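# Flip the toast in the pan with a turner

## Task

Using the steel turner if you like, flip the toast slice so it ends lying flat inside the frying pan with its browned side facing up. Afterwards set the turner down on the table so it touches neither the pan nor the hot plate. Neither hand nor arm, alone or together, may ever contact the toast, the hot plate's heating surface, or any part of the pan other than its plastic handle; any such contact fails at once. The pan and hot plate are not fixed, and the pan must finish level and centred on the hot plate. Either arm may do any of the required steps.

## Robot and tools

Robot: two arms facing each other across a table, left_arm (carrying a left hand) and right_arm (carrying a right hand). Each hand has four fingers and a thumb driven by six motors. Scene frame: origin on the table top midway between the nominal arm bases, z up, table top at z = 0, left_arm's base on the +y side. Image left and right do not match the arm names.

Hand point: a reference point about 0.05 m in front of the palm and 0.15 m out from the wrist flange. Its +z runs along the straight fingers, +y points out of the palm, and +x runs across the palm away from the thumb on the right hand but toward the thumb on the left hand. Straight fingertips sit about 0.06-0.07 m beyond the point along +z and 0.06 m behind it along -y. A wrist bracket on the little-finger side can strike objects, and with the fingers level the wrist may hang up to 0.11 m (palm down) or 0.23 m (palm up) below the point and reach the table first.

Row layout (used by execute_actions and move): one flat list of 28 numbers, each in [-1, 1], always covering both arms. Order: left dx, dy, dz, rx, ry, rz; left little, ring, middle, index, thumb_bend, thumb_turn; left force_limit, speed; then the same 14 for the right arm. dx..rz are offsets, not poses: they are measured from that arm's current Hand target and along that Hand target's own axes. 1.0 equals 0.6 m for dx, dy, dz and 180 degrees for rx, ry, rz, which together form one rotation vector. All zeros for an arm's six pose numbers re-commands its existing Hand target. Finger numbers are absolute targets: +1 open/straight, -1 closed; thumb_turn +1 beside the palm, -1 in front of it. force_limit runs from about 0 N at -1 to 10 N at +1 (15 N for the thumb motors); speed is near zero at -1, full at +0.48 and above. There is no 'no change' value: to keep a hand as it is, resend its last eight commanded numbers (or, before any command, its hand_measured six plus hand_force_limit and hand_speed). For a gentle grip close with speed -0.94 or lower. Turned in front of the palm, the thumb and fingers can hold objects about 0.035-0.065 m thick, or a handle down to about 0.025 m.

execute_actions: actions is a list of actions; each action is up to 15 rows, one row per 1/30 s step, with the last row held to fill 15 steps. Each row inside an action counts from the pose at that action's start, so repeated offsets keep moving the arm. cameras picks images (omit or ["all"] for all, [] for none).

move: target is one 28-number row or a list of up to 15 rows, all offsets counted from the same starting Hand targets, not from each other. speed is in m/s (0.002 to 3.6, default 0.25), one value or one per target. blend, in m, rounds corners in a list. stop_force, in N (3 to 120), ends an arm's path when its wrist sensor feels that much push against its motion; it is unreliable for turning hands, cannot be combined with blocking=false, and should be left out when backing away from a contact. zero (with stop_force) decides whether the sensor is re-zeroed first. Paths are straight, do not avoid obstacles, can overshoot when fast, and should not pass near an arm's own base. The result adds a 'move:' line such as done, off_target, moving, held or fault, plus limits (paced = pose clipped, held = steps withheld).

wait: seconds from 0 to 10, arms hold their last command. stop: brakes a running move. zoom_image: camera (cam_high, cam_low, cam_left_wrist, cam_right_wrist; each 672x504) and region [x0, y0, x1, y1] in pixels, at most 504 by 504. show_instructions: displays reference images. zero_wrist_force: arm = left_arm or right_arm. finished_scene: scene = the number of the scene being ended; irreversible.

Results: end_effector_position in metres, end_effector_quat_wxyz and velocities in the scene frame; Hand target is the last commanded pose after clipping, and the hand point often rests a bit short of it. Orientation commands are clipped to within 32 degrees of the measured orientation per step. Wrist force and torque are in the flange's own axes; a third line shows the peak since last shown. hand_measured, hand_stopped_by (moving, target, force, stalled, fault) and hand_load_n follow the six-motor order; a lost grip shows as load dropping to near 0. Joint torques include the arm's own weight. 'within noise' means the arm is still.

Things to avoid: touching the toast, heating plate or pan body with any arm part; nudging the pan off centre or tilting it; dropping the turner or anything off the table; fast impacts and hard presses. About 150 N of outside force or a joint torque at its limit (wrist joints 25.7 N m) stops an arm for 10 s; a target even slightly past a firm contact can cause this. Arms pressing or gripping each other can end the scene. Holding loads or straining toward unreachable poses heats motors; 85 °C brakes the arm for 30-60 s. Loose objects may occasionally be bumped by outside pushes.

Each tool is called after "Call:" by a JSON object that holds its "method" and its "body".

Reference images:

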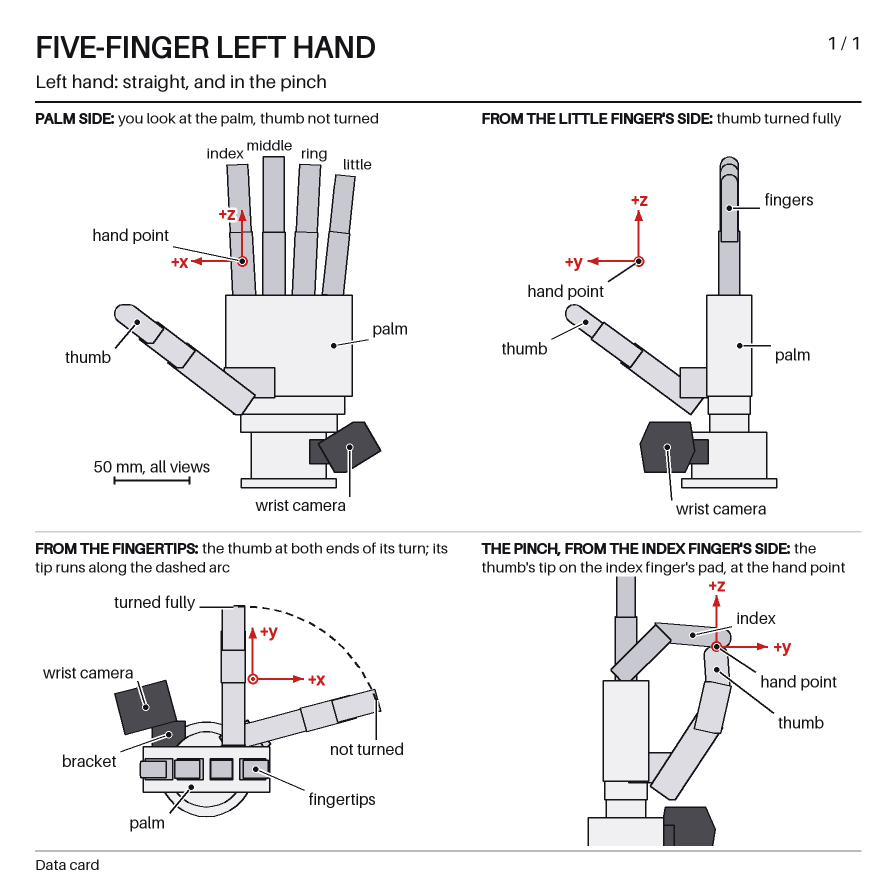

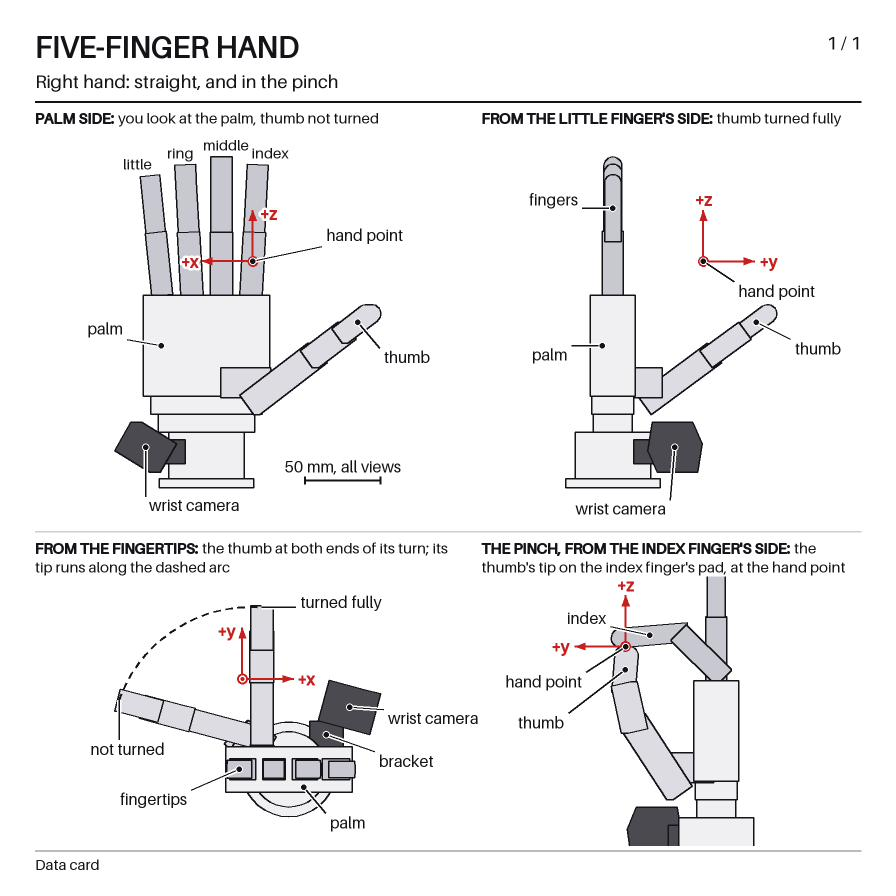

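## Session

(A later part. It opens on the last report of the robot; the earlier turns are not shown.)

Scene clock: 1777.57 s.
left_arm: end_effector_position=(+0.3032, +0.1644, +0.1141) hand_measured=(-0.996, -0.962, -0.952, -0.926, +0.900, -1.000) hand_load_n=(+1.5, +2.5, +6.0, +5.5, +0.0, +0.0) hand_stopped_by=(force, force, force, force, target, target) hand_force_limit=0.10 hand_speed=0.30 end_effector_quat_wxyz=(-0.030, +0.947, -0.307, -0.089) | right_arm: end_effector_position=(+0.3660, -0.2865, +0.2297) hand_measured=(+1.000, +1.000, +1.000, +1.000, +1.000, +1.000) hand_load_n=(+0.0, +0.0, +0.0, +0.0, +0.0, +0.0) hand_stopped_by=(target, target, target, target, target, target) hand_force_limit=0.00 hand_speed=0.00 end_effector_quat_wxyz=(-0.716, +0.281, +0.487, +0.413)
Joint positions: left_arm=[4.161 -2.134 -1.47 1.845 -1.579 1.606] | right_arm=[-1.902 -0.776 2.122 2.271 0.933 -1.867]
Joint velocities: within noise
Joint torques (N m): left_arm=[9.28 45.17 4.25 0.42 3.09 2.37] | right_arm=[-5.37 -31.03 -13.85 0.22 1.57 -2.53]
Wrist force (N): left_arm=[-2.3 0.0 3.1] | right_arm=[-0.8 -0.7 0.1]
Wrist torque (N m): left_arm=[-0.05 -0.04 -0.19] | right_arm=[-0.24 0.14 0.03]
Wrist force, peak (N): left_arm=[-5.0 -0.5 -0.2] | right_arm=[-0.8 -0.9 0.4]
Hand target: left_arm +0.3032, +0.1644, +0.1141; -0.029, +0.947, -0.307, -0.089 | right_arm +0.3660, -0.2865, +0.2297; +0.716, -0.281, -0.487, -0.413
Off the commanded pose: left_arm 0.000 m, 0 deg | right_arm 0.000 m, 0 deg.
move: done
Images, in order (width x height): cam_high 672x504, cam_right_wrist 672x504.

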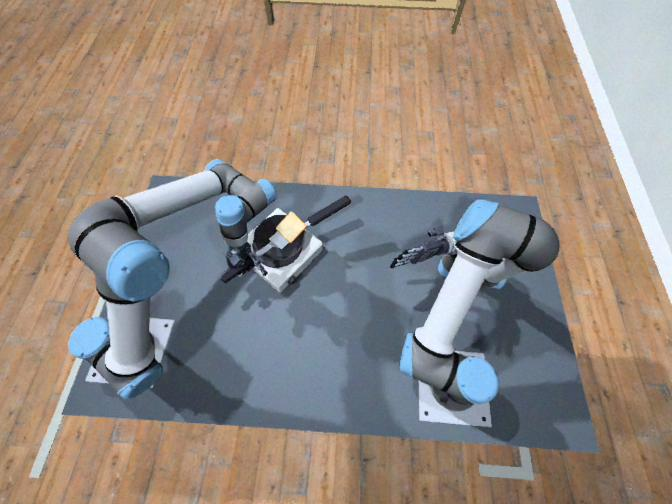

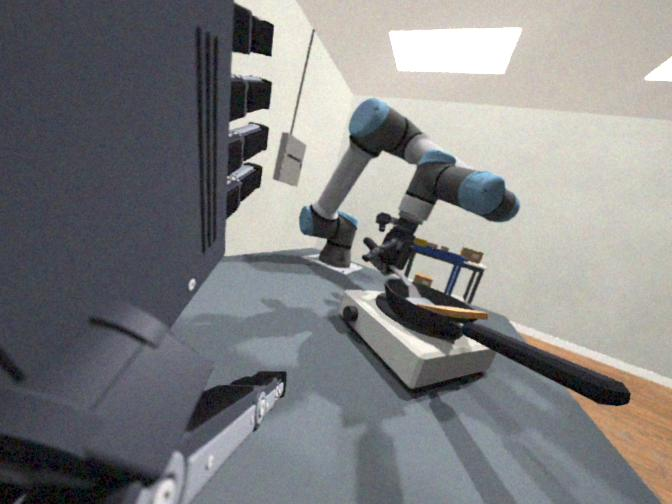

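Call:
{"method": "move", "body": {"target": [-0.0182,0,0.0118,0,0,0,-1,-1,-1,-1,0.9,-1,0.1,0.3,0,0,0,0,0,0,1,1,1,1,1,1,0,0], "speed": 0.04, "cameras": ["cam_right_wrist","cam_high"]}}

Call:
{"method": "zoom_image", "body": {"camera": "cam_right_wrist", "region": [375, 240, 495, 360]}}

Call:
{"method": "zoom_image", "body": {"camera": "cam_high", "region": [235, 200, 315, 280]}}

Scene clock: 1790.93 s.
left_arm: end_effector_position=(+0.2935, +0.1715, +0.1092) hand_measured=(-0.996, -0.962, -0.952, -0.926, +0.900, -1.000) hand_load_n=(+1.5, +3.0, +6.0, +5.5, -0.5, +0.0) hand_stopped_by=(force, force, force, force, target, target) hand_force_limit=0.10 hand_speed=0.30 end_effector_quat_wxyz=(-0.029, +0.947, -0.307, -0.089) | right_arm: end_effector_position=(+0.3660, -0.2865, +0.2297) hand_measured=(+1.000, +1.000, +1.000, +1.000, +1.000, +1.000) hand_load_n=(+0.0, +0.0, +0.0, +0.0, +0.0, +0.0) hand_stopped_by=(target, target, target, target, target, target) hand_force_limit=0.00 hand_speed=0.00 end_effector_quat_wxyz=(-0.716, +0.281, +0.487, +0.413)
Joint positions: left_arm=[4.161 -2.113 -1.517 1.872 -1.579 1.607] | right_arm=[-1.902 -0.776 2.122 2.271 0.933 -1.867]
Joint velocities: within noise
Joint torques (N m): left_arm=[8.91 45.49 3.14 -0.07 -2.59 2.32] | right_arm=[-5.47 -30.04 -13.66 0.19 1.64 -2.6]
Wrist force (N): left_arm=[0.2 0.2 2.7] | right_arm=[-0.6 -0.9 0.2]
Wrist torque (N m): left_arm=[-0.06 -0.07 -0.08] | right_arm=[-0.28 0.11 0.03]
Wrist force, peak (N): left_arm=[-2.0 0.2 2.9] | right_arm=[-0.8 -0.9 0.5]
Hand target: left_arm +0.2934, +0.1715, +0.1091; -0.029, +0.947, -0.307, -0.089 | right_arm +0.3660, -0.2865, +0.2297; +0.716, -0.281, -0.487, -0.413
Off the commanded pose: left_arm 0.000 m, 0 deg | right_arm 0.000 m, 0 deg.
move: done
Images, in order (width x height): cam_high 672x504, cam_right_wrist 672x504.

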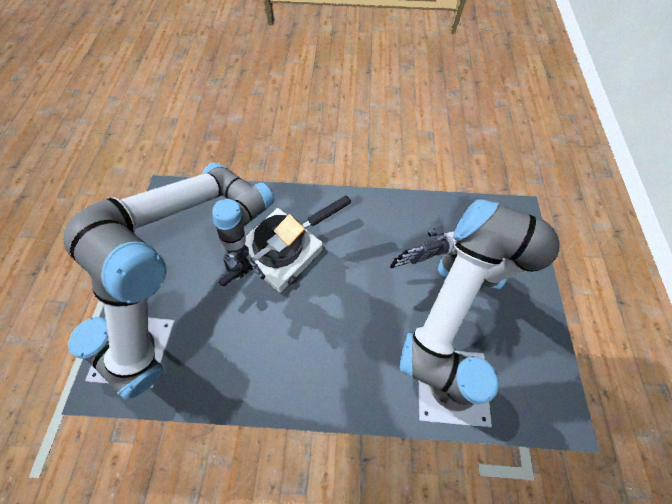

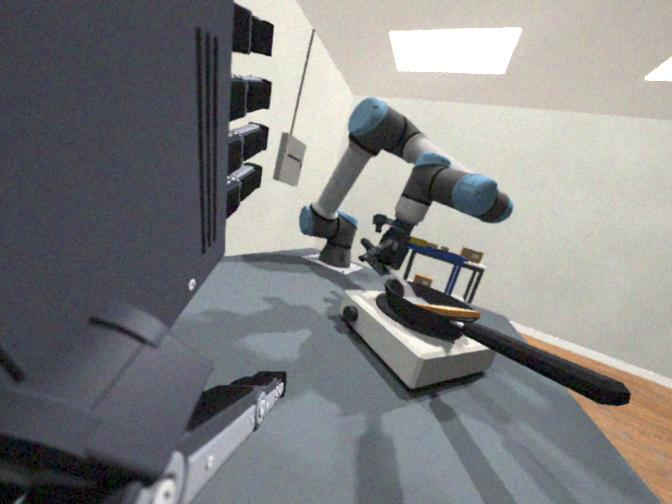

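Scaled by 4.200.

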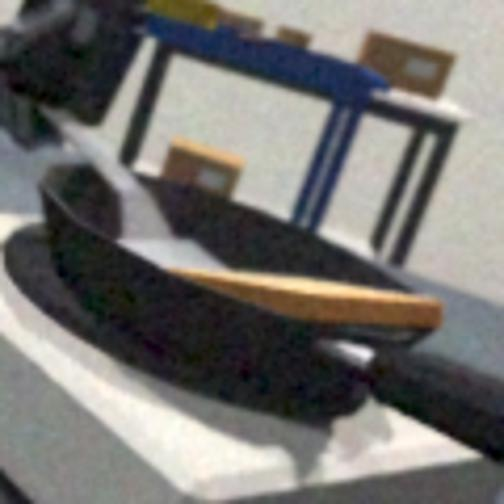

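Scaled by 6.300.

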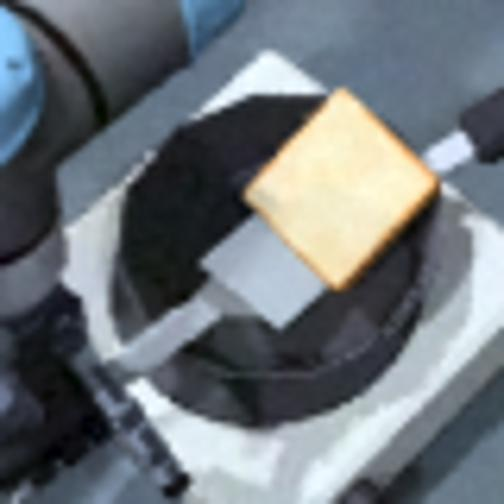

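Call:
{"method": "move", "body": {"target": [0.0164,0,-0.0031,0,0.008,0,-1,-1,-1,-1,0.9,-1,0.1,0.3,0,0,0,0,0,0,1,1,1,1,1,1,0,0], "speed": 0.03, "cameras": ["cam_right_wrist","cam_high"]}}

Call:
{"method": "zoom_image", "body": {"camera": "cam_right_wrist", "region": [375, 240, 495, 360]}}

Call:
{"method": "zoom_image", "body": {"camera": "cam_high", "region": [235, 200, 315, 280]}}

Scene clock: 1795.23 s.
left_arm: end_effector_position=(+0.3015, +0.1657, +0.1091) hand_measured=(-0.996, -0.962, -0.952, -0.926, +0.900, -1.000) hand_load_n=(+1.5, +2.5, +6.0, +5.0, +0.0, +0.0) hand_stopped_by=(force, force, force, force, target, target) hand_force_limit=0.10 hand_speed=0.30 end_effector_quat_wxyz=(-0.026, +0.948, -0.307, -0.077) | right_arm: end_effector_position=(+0.3660, -0.2865, +0.2297) hand_measured=(+1.000, +1.000, +1.000, +1.000, +1.000, +1.000) hand_load_n=(+0.0, +0.0, +0.0, +0.0, +0.0, +0.0) hand_stopped_by=(target, target, target, target, target, target) hand_force_limit=0.00 hand_speed=0.00 end_effector_quat_wxyz=(-0.716, +0.281, +0.487, +0.413)
Joint positions: left_arm=[4.161 -2.119 -1.5 1.886 -1.578 1.607] | right_arm=[-1.902 -0.776 2.122 2.271 0.933 -1.867]
Joint velocities: within noise
Joint torques (N m): left_arm=[-8.08 28.3 28.36 -0.33 3.15 -0.89] | right_arm=[-5.7 -30.63 -13.15 0.27 1.53 -2.56]
Wrist force (N): left_arm=[-0.2 0.7 2.9] | right_arm=[-0.6 -0.8 0.4]
Wrist torque (N m): left_arm=[-0.01 -0.02 -0.10] | right_arm=[-0.26 0.10 0.04]
Wrist force, peak (N): left_arm=[-0.1 0.6 3.2] | right_arm=[-0.7 -1.0 0.3]
Hand target: left_arm +0.3015, +0.1656, +0.1091; -0.026, +0.948, -0.307, -0.077 | right_arm +0.3660, -0.2865, +0.2297; +0.716, -0.281, -0.487, -0.413
Off the commanded pose: left_arm 0.000 m, 0 deg | right_arm 0.000 m, 0 deg.
move: done
Images, in order (width x height): cam_high 672x504, cam_right_wrist 672x504.

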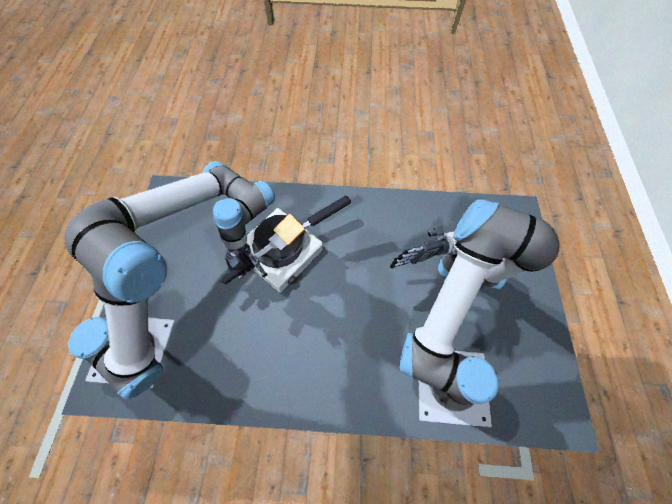

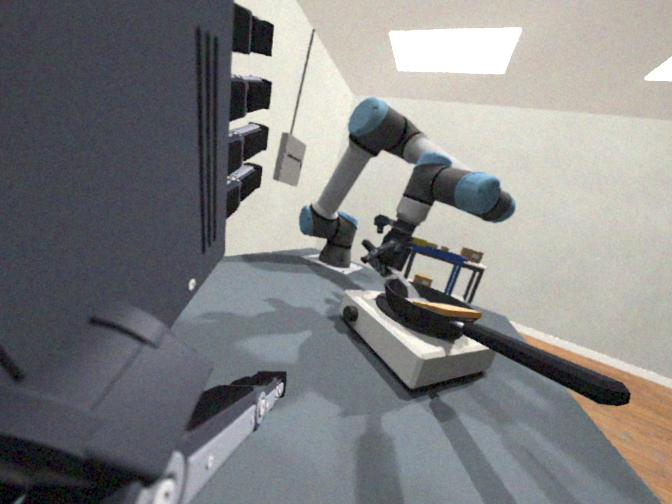

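Scaled by 4.200.

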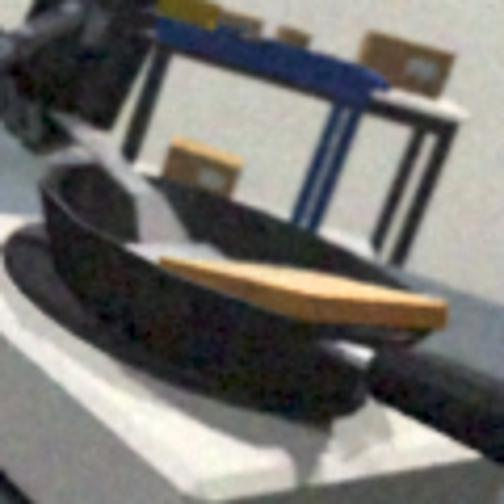

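Scaled by 6.300.

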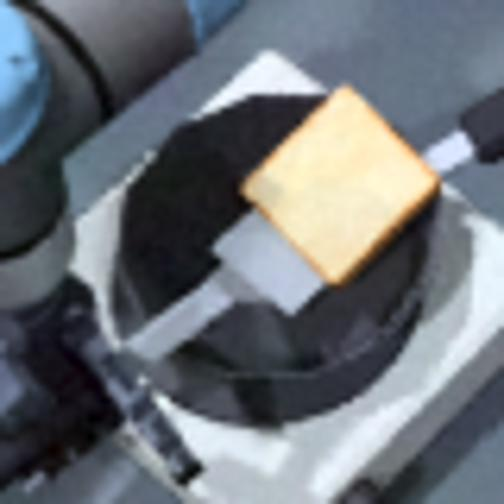

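Call:
{"method": "move", "body": {"target": [0.0158,0,-0.0090,0,0.008,0,-1,-1,-1,-1,0.9,-1,0.1,0.3,0,0,0,0,0,0,1,1,1,1,1,1,0,0], "speed": 0.03, "cameras": ["cam_right_wrist","cam_high"]}}

Call:
{"method": "zoom_image", "body": {"camera": "cam_right_wrist", "region": [375, 240, 495, 360]}}

Call:
{"method": "zoom_image", "body": {"camera": "cam_high", "region": [235, 200, 315, 280]}}

Scene clock: 1800.63 s.
left_arm: end_effector_position=(+0.3098, +0.1597, +0.1129) hand_measured=(-0.996, -0.962, -0.952, -0.926, +0.900, -1.000) hand_load_n=(+1.5, +2.5, +6.5, +5.5, +0.0, +0.0) hand_stopped_by=(force, force, force, force, target, target) hand_force_limit=0.10 hand_speed=0.30 end_effector_quat_wxyz=(-0.022, +0.949, -0.307, -0.065) | right_arm: end_effector_position=(+0.3660, -0.2865, +0.2297) hand_measured=(+1.000, +1.000, +1.000, +1.000, +1.000, +1.000) hand_load_n=(+0.0, +0.0, +0.0, +0.0, +0.0, +0.0) hand_stopped_by=(target, target, target, target, target, target) hand_force_limit=0.00 hand_speed=0.00 end_effector_quat_wxyz=(-0.716, +0.281, +0.487, +0.413)
Joint positions: left_arm=[4.161 -2.121 -1.478 1.891 -1.577 1.606] | right_arm=[-1.902 -0.776 2.122 2.271 0.933 -1.867]
Joint velocities: within noise
Joint torques (N m): left_arm=[-7.12 28.95 30.65 0.17 2.93 -2.37] | right_arm=[-6.23 -30.86 -13.34 0.21 1.53 -2.43]
Wrist force (N): left_arm=[-2.2 0.2 2.8] | right_arm=[-0.5 -0.9 0.2]
Wrist torque (N m): left_arm=[0.00 0.00 -0.19] | right_arm=[-0.28 0.10 0.04]
Wrist force, peak (N): left_arm=[-2.3 -0.1 2.8] | right_arm=[-0.8 -0.9 0.4]
Hand target: left_arm +0.3098, +0.1596, +0.1129; -0.022, +0.949, -0.307, -0.065 | right_arm +0.3660, -0.2865, +0.2297; +0.716, -0.281, -0.487, -0.413
Off the commanded pose: left_arm 0.000 m, 0 deg | right_arm 0.000 m, 0 deg.
move: done
Images, in order (width x height): cam_high 672x504, cam_right_wrist 672x504.

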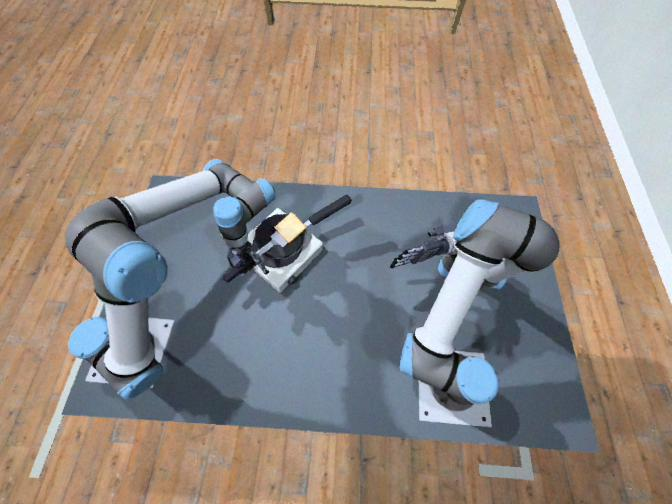

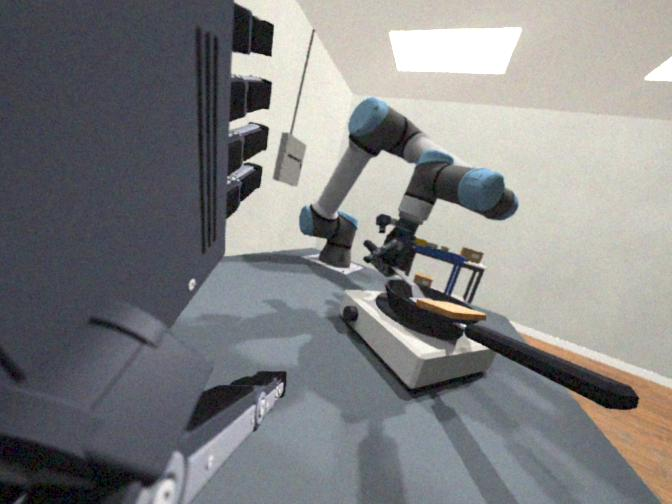

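Scaled by 4.200.

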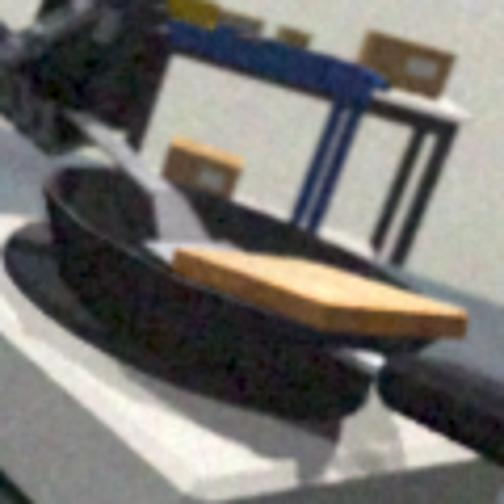

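Scaled by 6.300.

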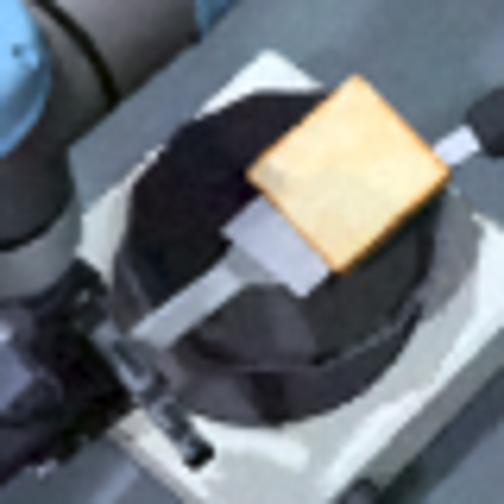

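Call:
{"method": "move", "body": {"target": [[-0.017,0,-0.0317,0,0,0,-1,-1,-1,-1,0.9,-1,0.1,0.3,0,0,0,0,0,0,1,1,1,1,1,1,0,0],[-0.0307,0,-0.1475,0,0.06,0,-1,-1,-1,-1,0.9,-1,0.1,0.3,0,0,0,0,0,0,1,1,1,1,1,1,0,0]], "speed": 0.04, "blend": 0.01}}

Call:
{"method": "zoom_image", "body": {"camera": "cam_right_wrist", "region": [355, 200, 495, 340]}}

Call:
{"method": "zoom_image", "body": {"camera": "cam_high", "region": [235, 180, 335, 280]}}

Scene clock: 1810.50 s.
left_arm: end_effector_position=(+0.3048, +0.1631, +0.2030) hand_measured=(-0.996, -0.962, -0.952, -0.926, +0.900, -1.000) hand_load_n=(+1.5, +3.0, +6.0, +5.0, +0.0, +0.0) hand_stopped_by=(force, force, force, force, target, target) hand_force_limit=0.10 hand_speed=0.30 end_effector_quat_wxyz=(+0.007, +0.951, -0.308, +0.024) | right_arm: end_effector_position=(+0.3660, -0.2865, +0.2297) hand_measured=(+1.000, +1.000, +1.000, +1.000, +1.000, +1.000) hand_load_n=(+0.0, +0.0, +0.0, +0.0, +0.0, +0.0) hand_stopped_by=(target, target, target, target, target, target) hand_force_limit=0.00 hand_speed=0.00 end_effector_quat_wxyz=(-0.716, +0.281, +0.487, +0.413)
Joint positions: left_arm=[4.165 -1.915 -1.5 1.895 -1.57 1.611] | right_arm=[-1.902 -0.776 2.122 2.271 0.933 -1.867]
Joint velocities: within noise
Joint torques (N m): left_arm=[9.69 38.64 5.46 0.09 2.93 2.44] | right_arm=[-6.58 -31.29 -12.99 0.1 1.55 -2.49]
Wrist force (N): left_arm=[0.2 0.7 2.8] | right_arm=[-0.8 -0.8 0.4]
Wrist torque (N m): left_arm=[0.03 -0.15 -0.01] | right_arm=[-0.28 0.14 0.02]
Wrist force, peak (N): left_arm=[-1.8 0.3 3.1] | right_arm=[-0.9 -0.9 0.4]
Hand target: left_arm +0.3048, +0.1631, +0.2031; +0.007, +0.951, -0.308, +0.024 | right_arm +0.3660, -0.2865, +0.2297; +0.716, -0.281, -0.487, -0.413
Off the commanded pose: left_arm 0.000 m, 0 deg | right_arm 0.000 m, 0 deg.
move: done

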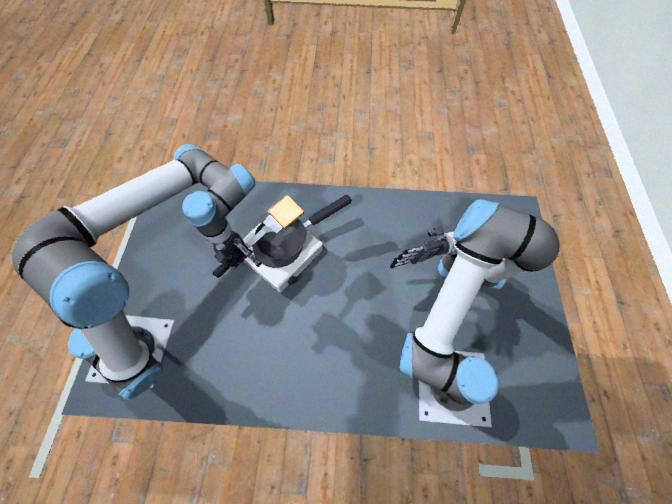

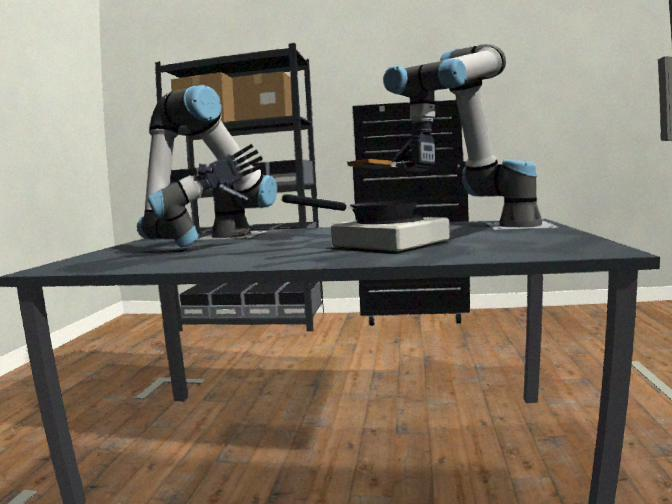

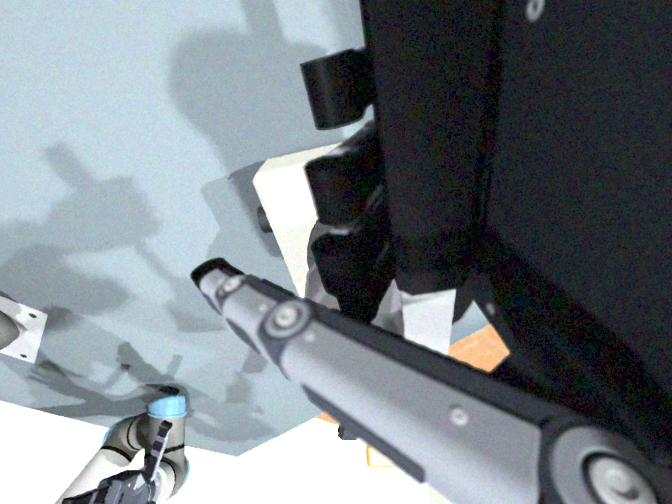

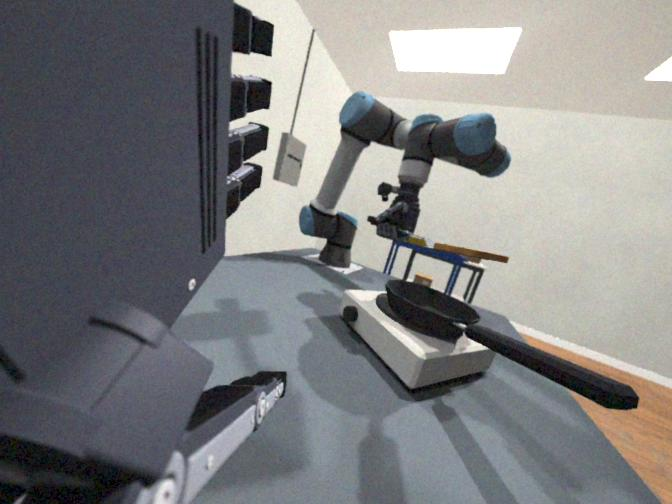

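Scaled by 3.600.

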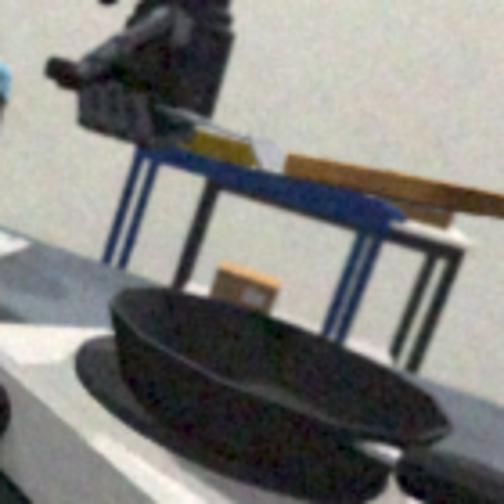

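Scaled by 5.040.

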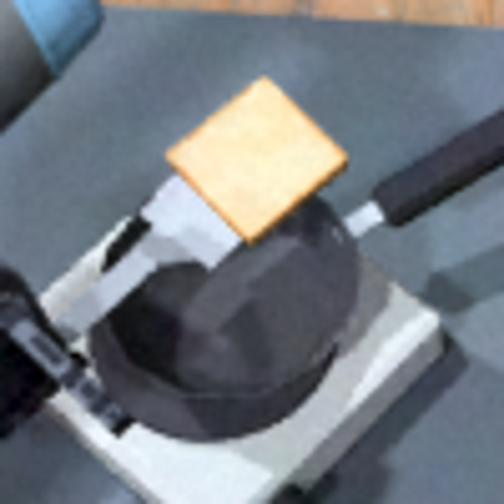

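Call:
{"method": "move", "body": {"target": [-0.051,0.0333,0.0025,0,-0.033,0,-1,-1,-1,-1,0.9,-1,0.1,0.3,0,0,0,0,0,0,1,1,1,1,1,1,0,0], "speed": 0.05}}

Call:
{"method": "zoom_image", "body": {"camera": "cam_high", "region": [220, 180, 330, 290]}}

Call:
{"method": "zoom_image", "body": {"camera": "cam_right_wrist", "region": [355, 200, 495, 340]}}

Scene clock: 1866.57 s.
left_arm: end_effector_position=(+0.2685, +0.1648, +0.2000) hand_measured=(-0.996, -0.962, -0.952, -0.926, +0.900, -1.000) hand_load_n=(+1.5, +3.0, +6.0, +5.5, +0.0, +0.0) hand_stopped_by=(force, force, force, force, target, target) hand_force_limit=0.10 hand_speed=0.30 end_effector_quat_wxyz=(-0.009, +0.951, -0.308, -0.025) | right_arm: end_effector_position=(+0.3660, -0.2865, +0.2297) hand_measured=(+1.000, +1.000, +1.000, +1.000, +1.000, +1.000) hand_load_n=(+0.0, +0.0, +0.0, +0.0, +0.0, +0.0) hand_stopped_by=(target, target, target, target, target, target) hand_force_limit=0.00 hand_speed=0.00 end_effector_quat_wxyz=(-0.716, +0.281, +0.487, +0.413)
Joint positions: left_arm=[4.118 -1.925 -1.514 1.815 -1.572 1.564] | right_arm=[-1.902 -0.776 2.122 2.271 0.933 -1.867]
Joint velocities: within noise
Joint torques (N m): left_arm=[-9.16 23.67 6.61 -5.08 2.98 -2.67] | right_arm=[-7.13 -31.19 -12.95 0.14 1.5 -2.48]
Wrist force (N): left_arm=[0.2 0.5 2.8] | right_arm=[-0.8 -0.7 0.3]
Wrist torque (N m): left_arm=[-0.01 -0.14 -0.02] | right_arm=[-0.24 0.14 0.02]
Wrist force, peak (N): left_arm=[-0.1 1.0 3.2] | right_arm=[-0.9 -0.9 0.4]
Hand target: left_arm +0.2684, +0.1648, +0.2000; -0.009, +0.951, -0.308, -0.025 | right_arm +0.3660, -0.2865, +0.2297; +0.716, -0.281, -0.487, -0.413
Off the commanded pose: left_arm 0.000 m, 0 deg | right_arm 0.000 m, 0 deg.
move: done

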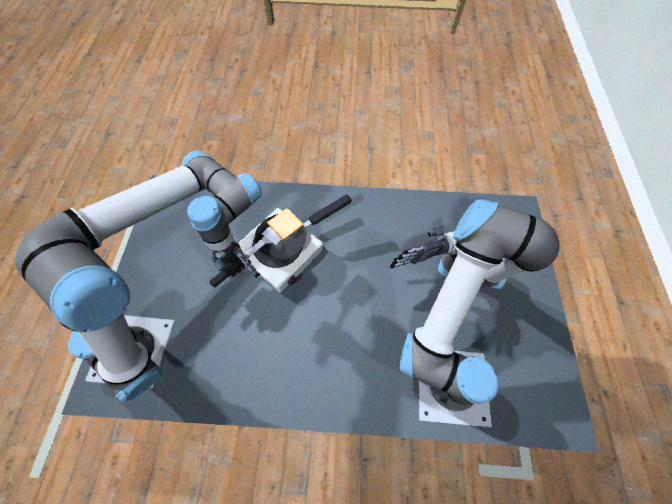

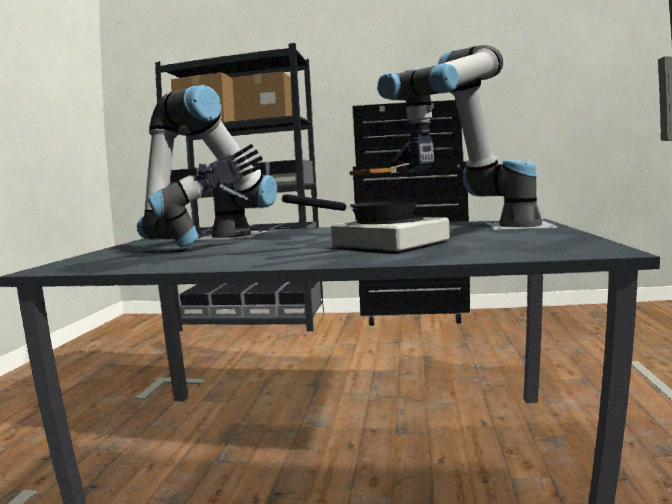

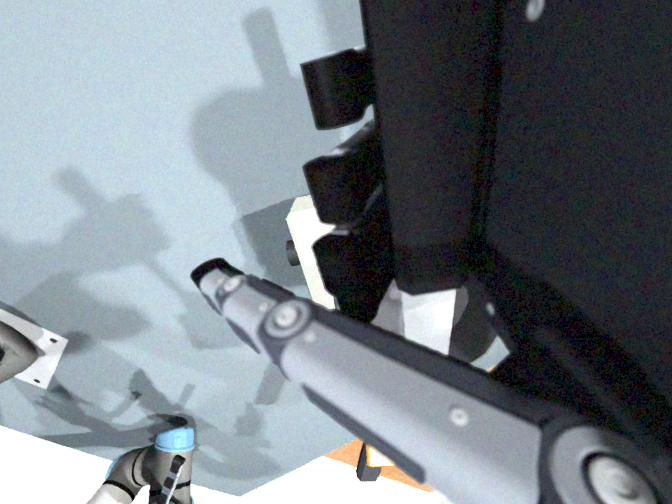

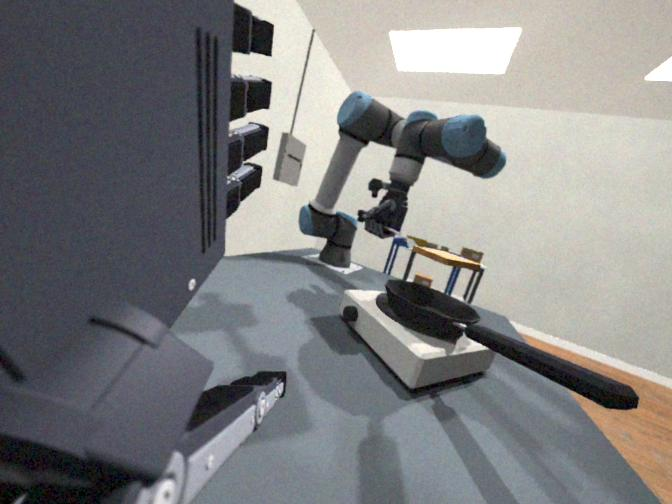

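Scaled by 4.582.

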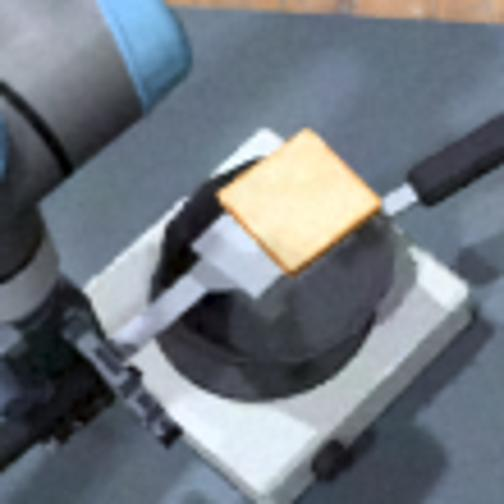

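Scaled by 3.600.

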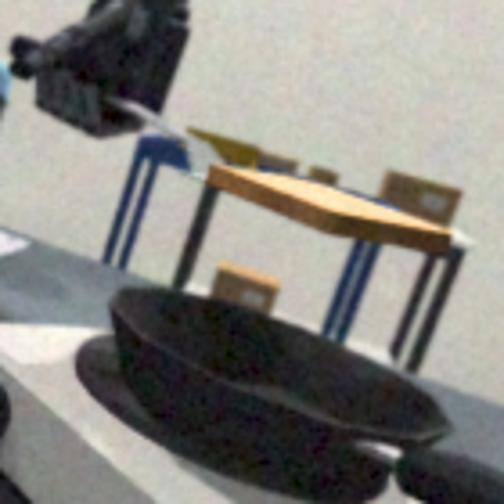

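Call:
{"method": "move", "body": {"target": [0.0047,0,0.0885,0,-0.0167,0,-1,-1,-1,-1,0.9,-1,0.1,0.3,0,0,0,0,0,0,1,1,1,1,1,1,0,0], "speed": 0.05, "cameras": ["cam_high","cam_right_wrist","cam_low"]}}

Call:
{"method": "zoom_image", "body": {"camera": "cam_high", "region": [220, 180, 330, 290]}}

Call:
{"method": "zoom_image", "body": {"camera": "cam_right_wrist", "region": [355, 200, 495, 340]}}

Call:
{"method": "zoom_image", "body": {"camera": "cam_low", "region": [330, 130, 470, 260]}}

Scene clock: 1877.97 s.
left_arm: end_effector_position=(+0.2685, +0.1648, +0.1470) hand_measured=(-0.996, -0.962, -0.952, -0.926, +0.900, -1.000) hand_load_n=(+1.5, +3.0, +6.0, +5.5, +0.0, +0.0) hand_stopped_by=(force, force, force, force, target, target) hand_force_limit=0.10 hand_speed=0.30 end_effector_quat_wxyz=(-0.017, +0.950, -0.308, -0.050) | right_arm: end_effector_position=(+0.3660, -0.2865, +0.2297) hand_measured=(+1.000, +1.000, +1.000, +1.000, +1.000, +1.000) hand_load_n=(+0.0, +0.0, +0.0, +0.0, +0.0, +0.0) hand_stopped_by=(target, target, target, target, target, target) hand_force_limit=0.00 hand_speed=0.00 end_effector_quat_wxyz=(-0.716, +0.281, +0.487, +0.413)
Joint positions: left_arm=[4.118 -2.001 -1.562 1.886 -1.571 1.564] | right_arm=[-1.902 -0.776 2.122 2.271 0.933 -1.867]
Joint velocities: within noise
Joint torques (N m): left_arm=[9.3 25.42 4.04 -0.03 2.97 1.63] | right_arm=[-7.29 -30.88 -13.01 0.05 1.47 -2.46]
Wrist force (N): left_arm=[-0.1 0.7 3.4] | right_arm=[-0.5 -0.7 0.2]
Wrist torque (N m): left_arm=[-0.03 -0.07 -0.10] | right_arm=[-0.25 0.10 0.04]
Wrist force, peak (N): left_arm=[0.0 0.6 3.6] | right_arm=[-0.9 -0.9 0.5]
Hand target: left_arm +0.2685, +0.1648, +0.1469; -0.017, +0.950, -0.308, -0.050 | right_arm +0.3660, -0.2865, +0.2297; +0.716, -0.281, -0.487, -0.413
Off the commanded pose: left_arm 0.000 m, 0 deg | right_arm 0.000 m, 0 deg.
move: done
Images, in order (width x height): cam_high 672x504, cam_low 672x504, cam_right_wrist 672x504.

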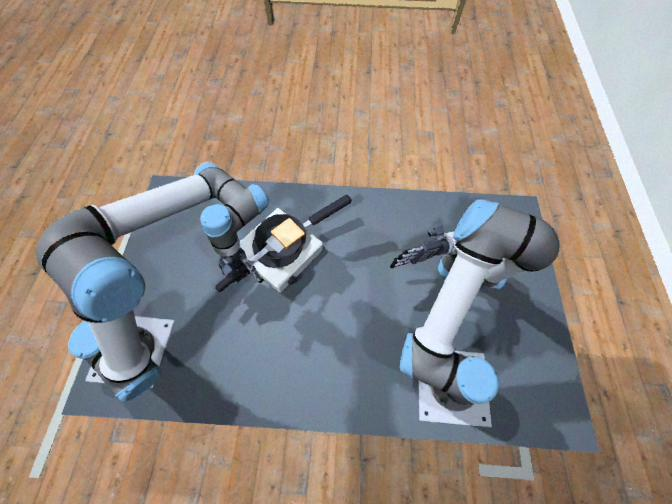

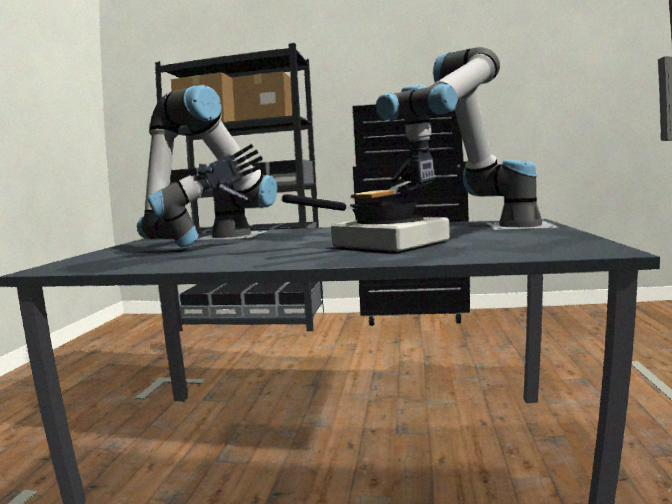

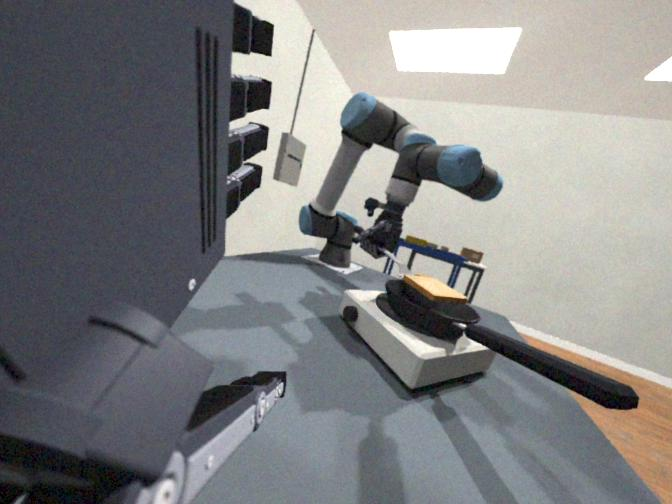

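Scaled by 4.582.

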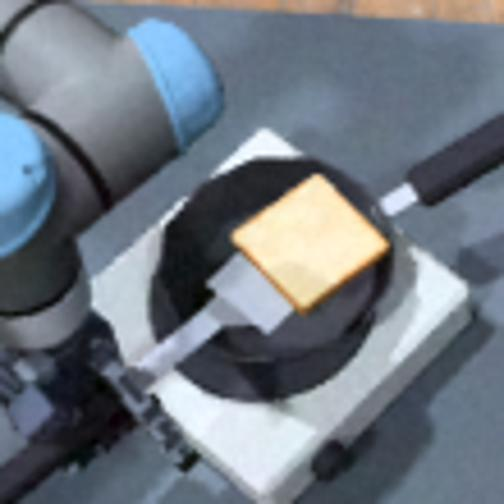

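Scaled by 3.600.

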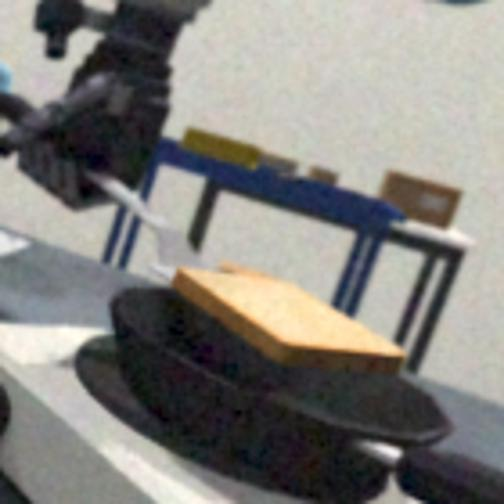

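Scaled by 3.600.

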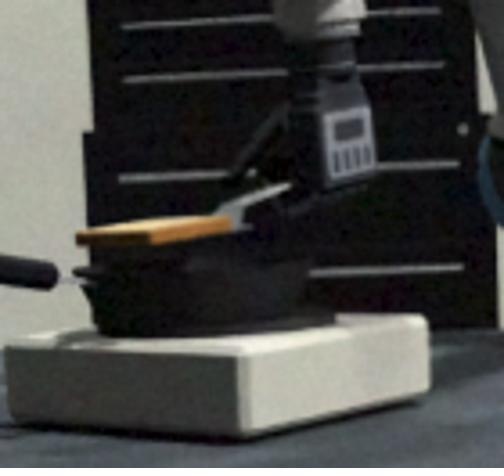

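Call:
{"method": "move", "body": {"target": [[-0.0197,-0.0043,0.002,0,0,0,-1,-1,-1,-1,0.9,-1,0.1,0.3,0,0,0,0,0,0,1,1,1,1,1,1,0,0],[-0.0142,-0.0043,0.045,0.0333,0,0,-1,-1,-1,-1,0.9,-1,0.1,0.3,0,0,0,0,0,0,1,1,1,1,1,1,0,0]], "speed": 0.04, "cameras": ["cam_high","cam_right_wrist","cam_low"]}}

Call:
{"method": "zoom_image", "body": {"camera": "cam_high", "region": [220, 180, 330, 290]}}

Call:
{"method": "zoom_image", "body": {"camera": "cam_right_wrist", "region": [355, 200, 495, 340]}}

Call:
{"method": "zoom_image", "body": {"camera": "cam_low", "region": [330, 130, 470, 260]}}

Scene clock: 1891.47 s.
left_arm: end_effector_position=(+0.2608, +0.1736, +0.1210) hand_measured=(-0.996, -0.962, -0.952, -0.926, +0.900, -1.000) hand_load_n=(+1.5, +2.5, +6.0, +5.5, +0.0, +0.0) hand_stopped_by=(force, force, force, force, target, target) hand_force_limit=0.10 hand_speed=0.30 end_effector_quat_wxyz=(-0.066, +0.948, -0.310, -0.034) | right_arm: end_effector_position=(+0.3660, -0.2865, +0.2297) hand_measured=(+1.000, +1.000, +1.000, +1.000, +1.000, +1.000) hand_load_n=(+0.0, +0.0, +0.0, +0.0, +0.0, +0.0) hand_stopped_by=(target, target, target, target, target, target) hand_force_limit=0.00 hand_speed=0.00 end_effector_quat_wxyz=(-0.716, +0.281, +0.487, +0.413)
Joint positions: left_arm=[4.063 -2.017 -1.598 1.933 -1.67 1.509] | right_arm=[-1.902 -0.776 2.122 2.271 0.933 -1.867]
Joint velocities: within noise
Joint torques (N m): left_arm=[-8.52 24.43 30.35 -0.02 -3.09 -2.63] | right_arm=[-7.52 -31.19 -12.88 -0.02 1.46 -2.45]
Wrist force (N): left_arm=[0.3 0.7 2.7] | right_arm=[-0.5 -0.8 0.4]
Wrist torque (N m): left_arm=[0.00 -0.14 -0.02] | right_arm=[-0.28 0.09 0.03]
Wrist force, peak (N): left_arm=[0.1 0.3 3.4] | right_arm=[-0.6 -1.1 0.3]
Hand target: left_arm +0.2608, +0.1736, +0.1209; -0.066, +0.948, -0.310, -0.034 | right_arm +0.3660, -0.2865, +0.2297; +0.716, -0.281, -0.487, -0.413
Off the commanded pose: left_arm 0.000 m, 0 deg | right_arm 0.000 m, 0 deg.
move: done
Images, in order (width x height): cam_high 672x504, cam_low 672x504, cam_right_wrist 672x504.

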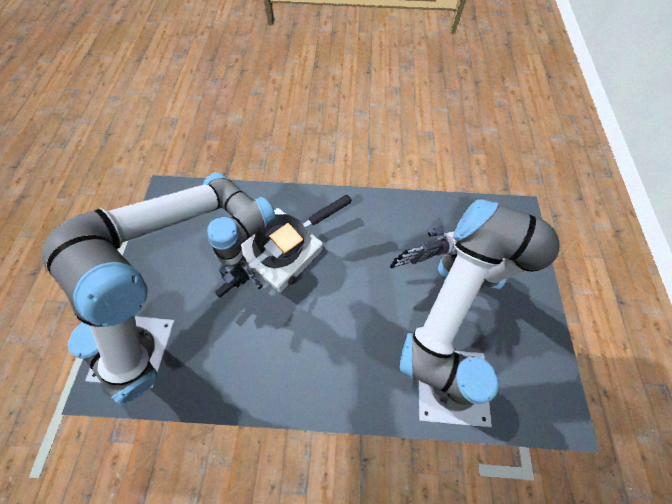

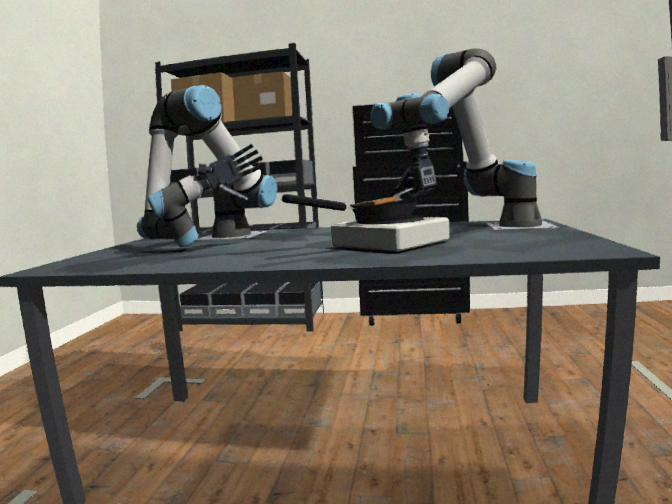

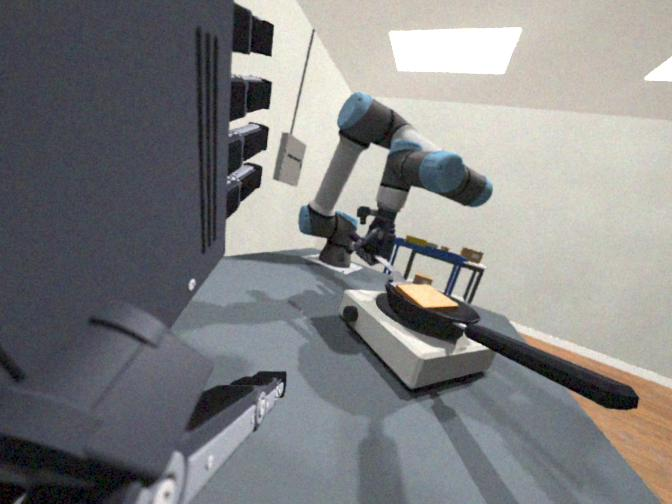

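Scaled by 4.582.

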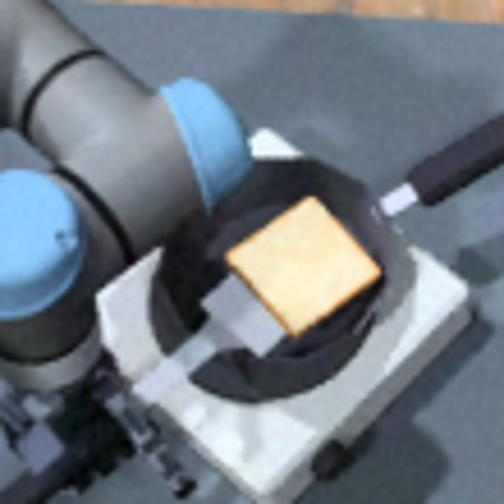

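Scaled by 3.600.

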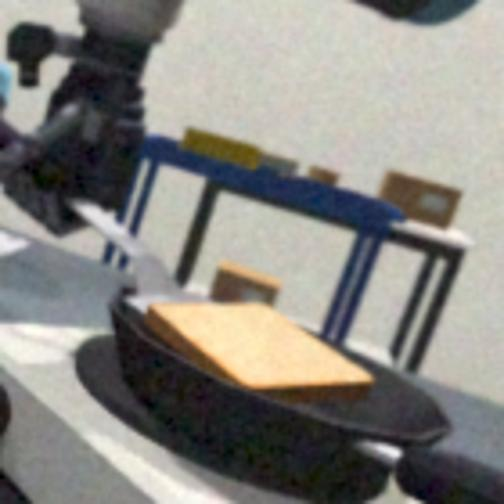

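Scaled by 3.600.

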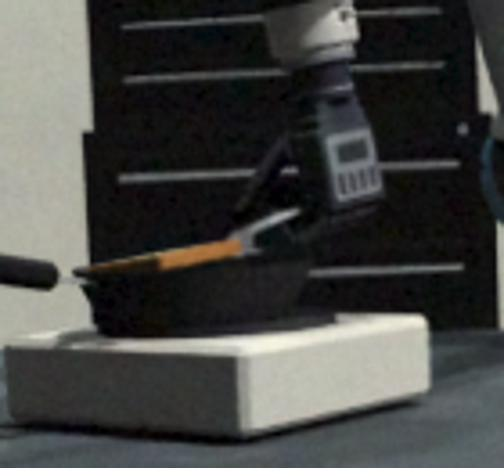

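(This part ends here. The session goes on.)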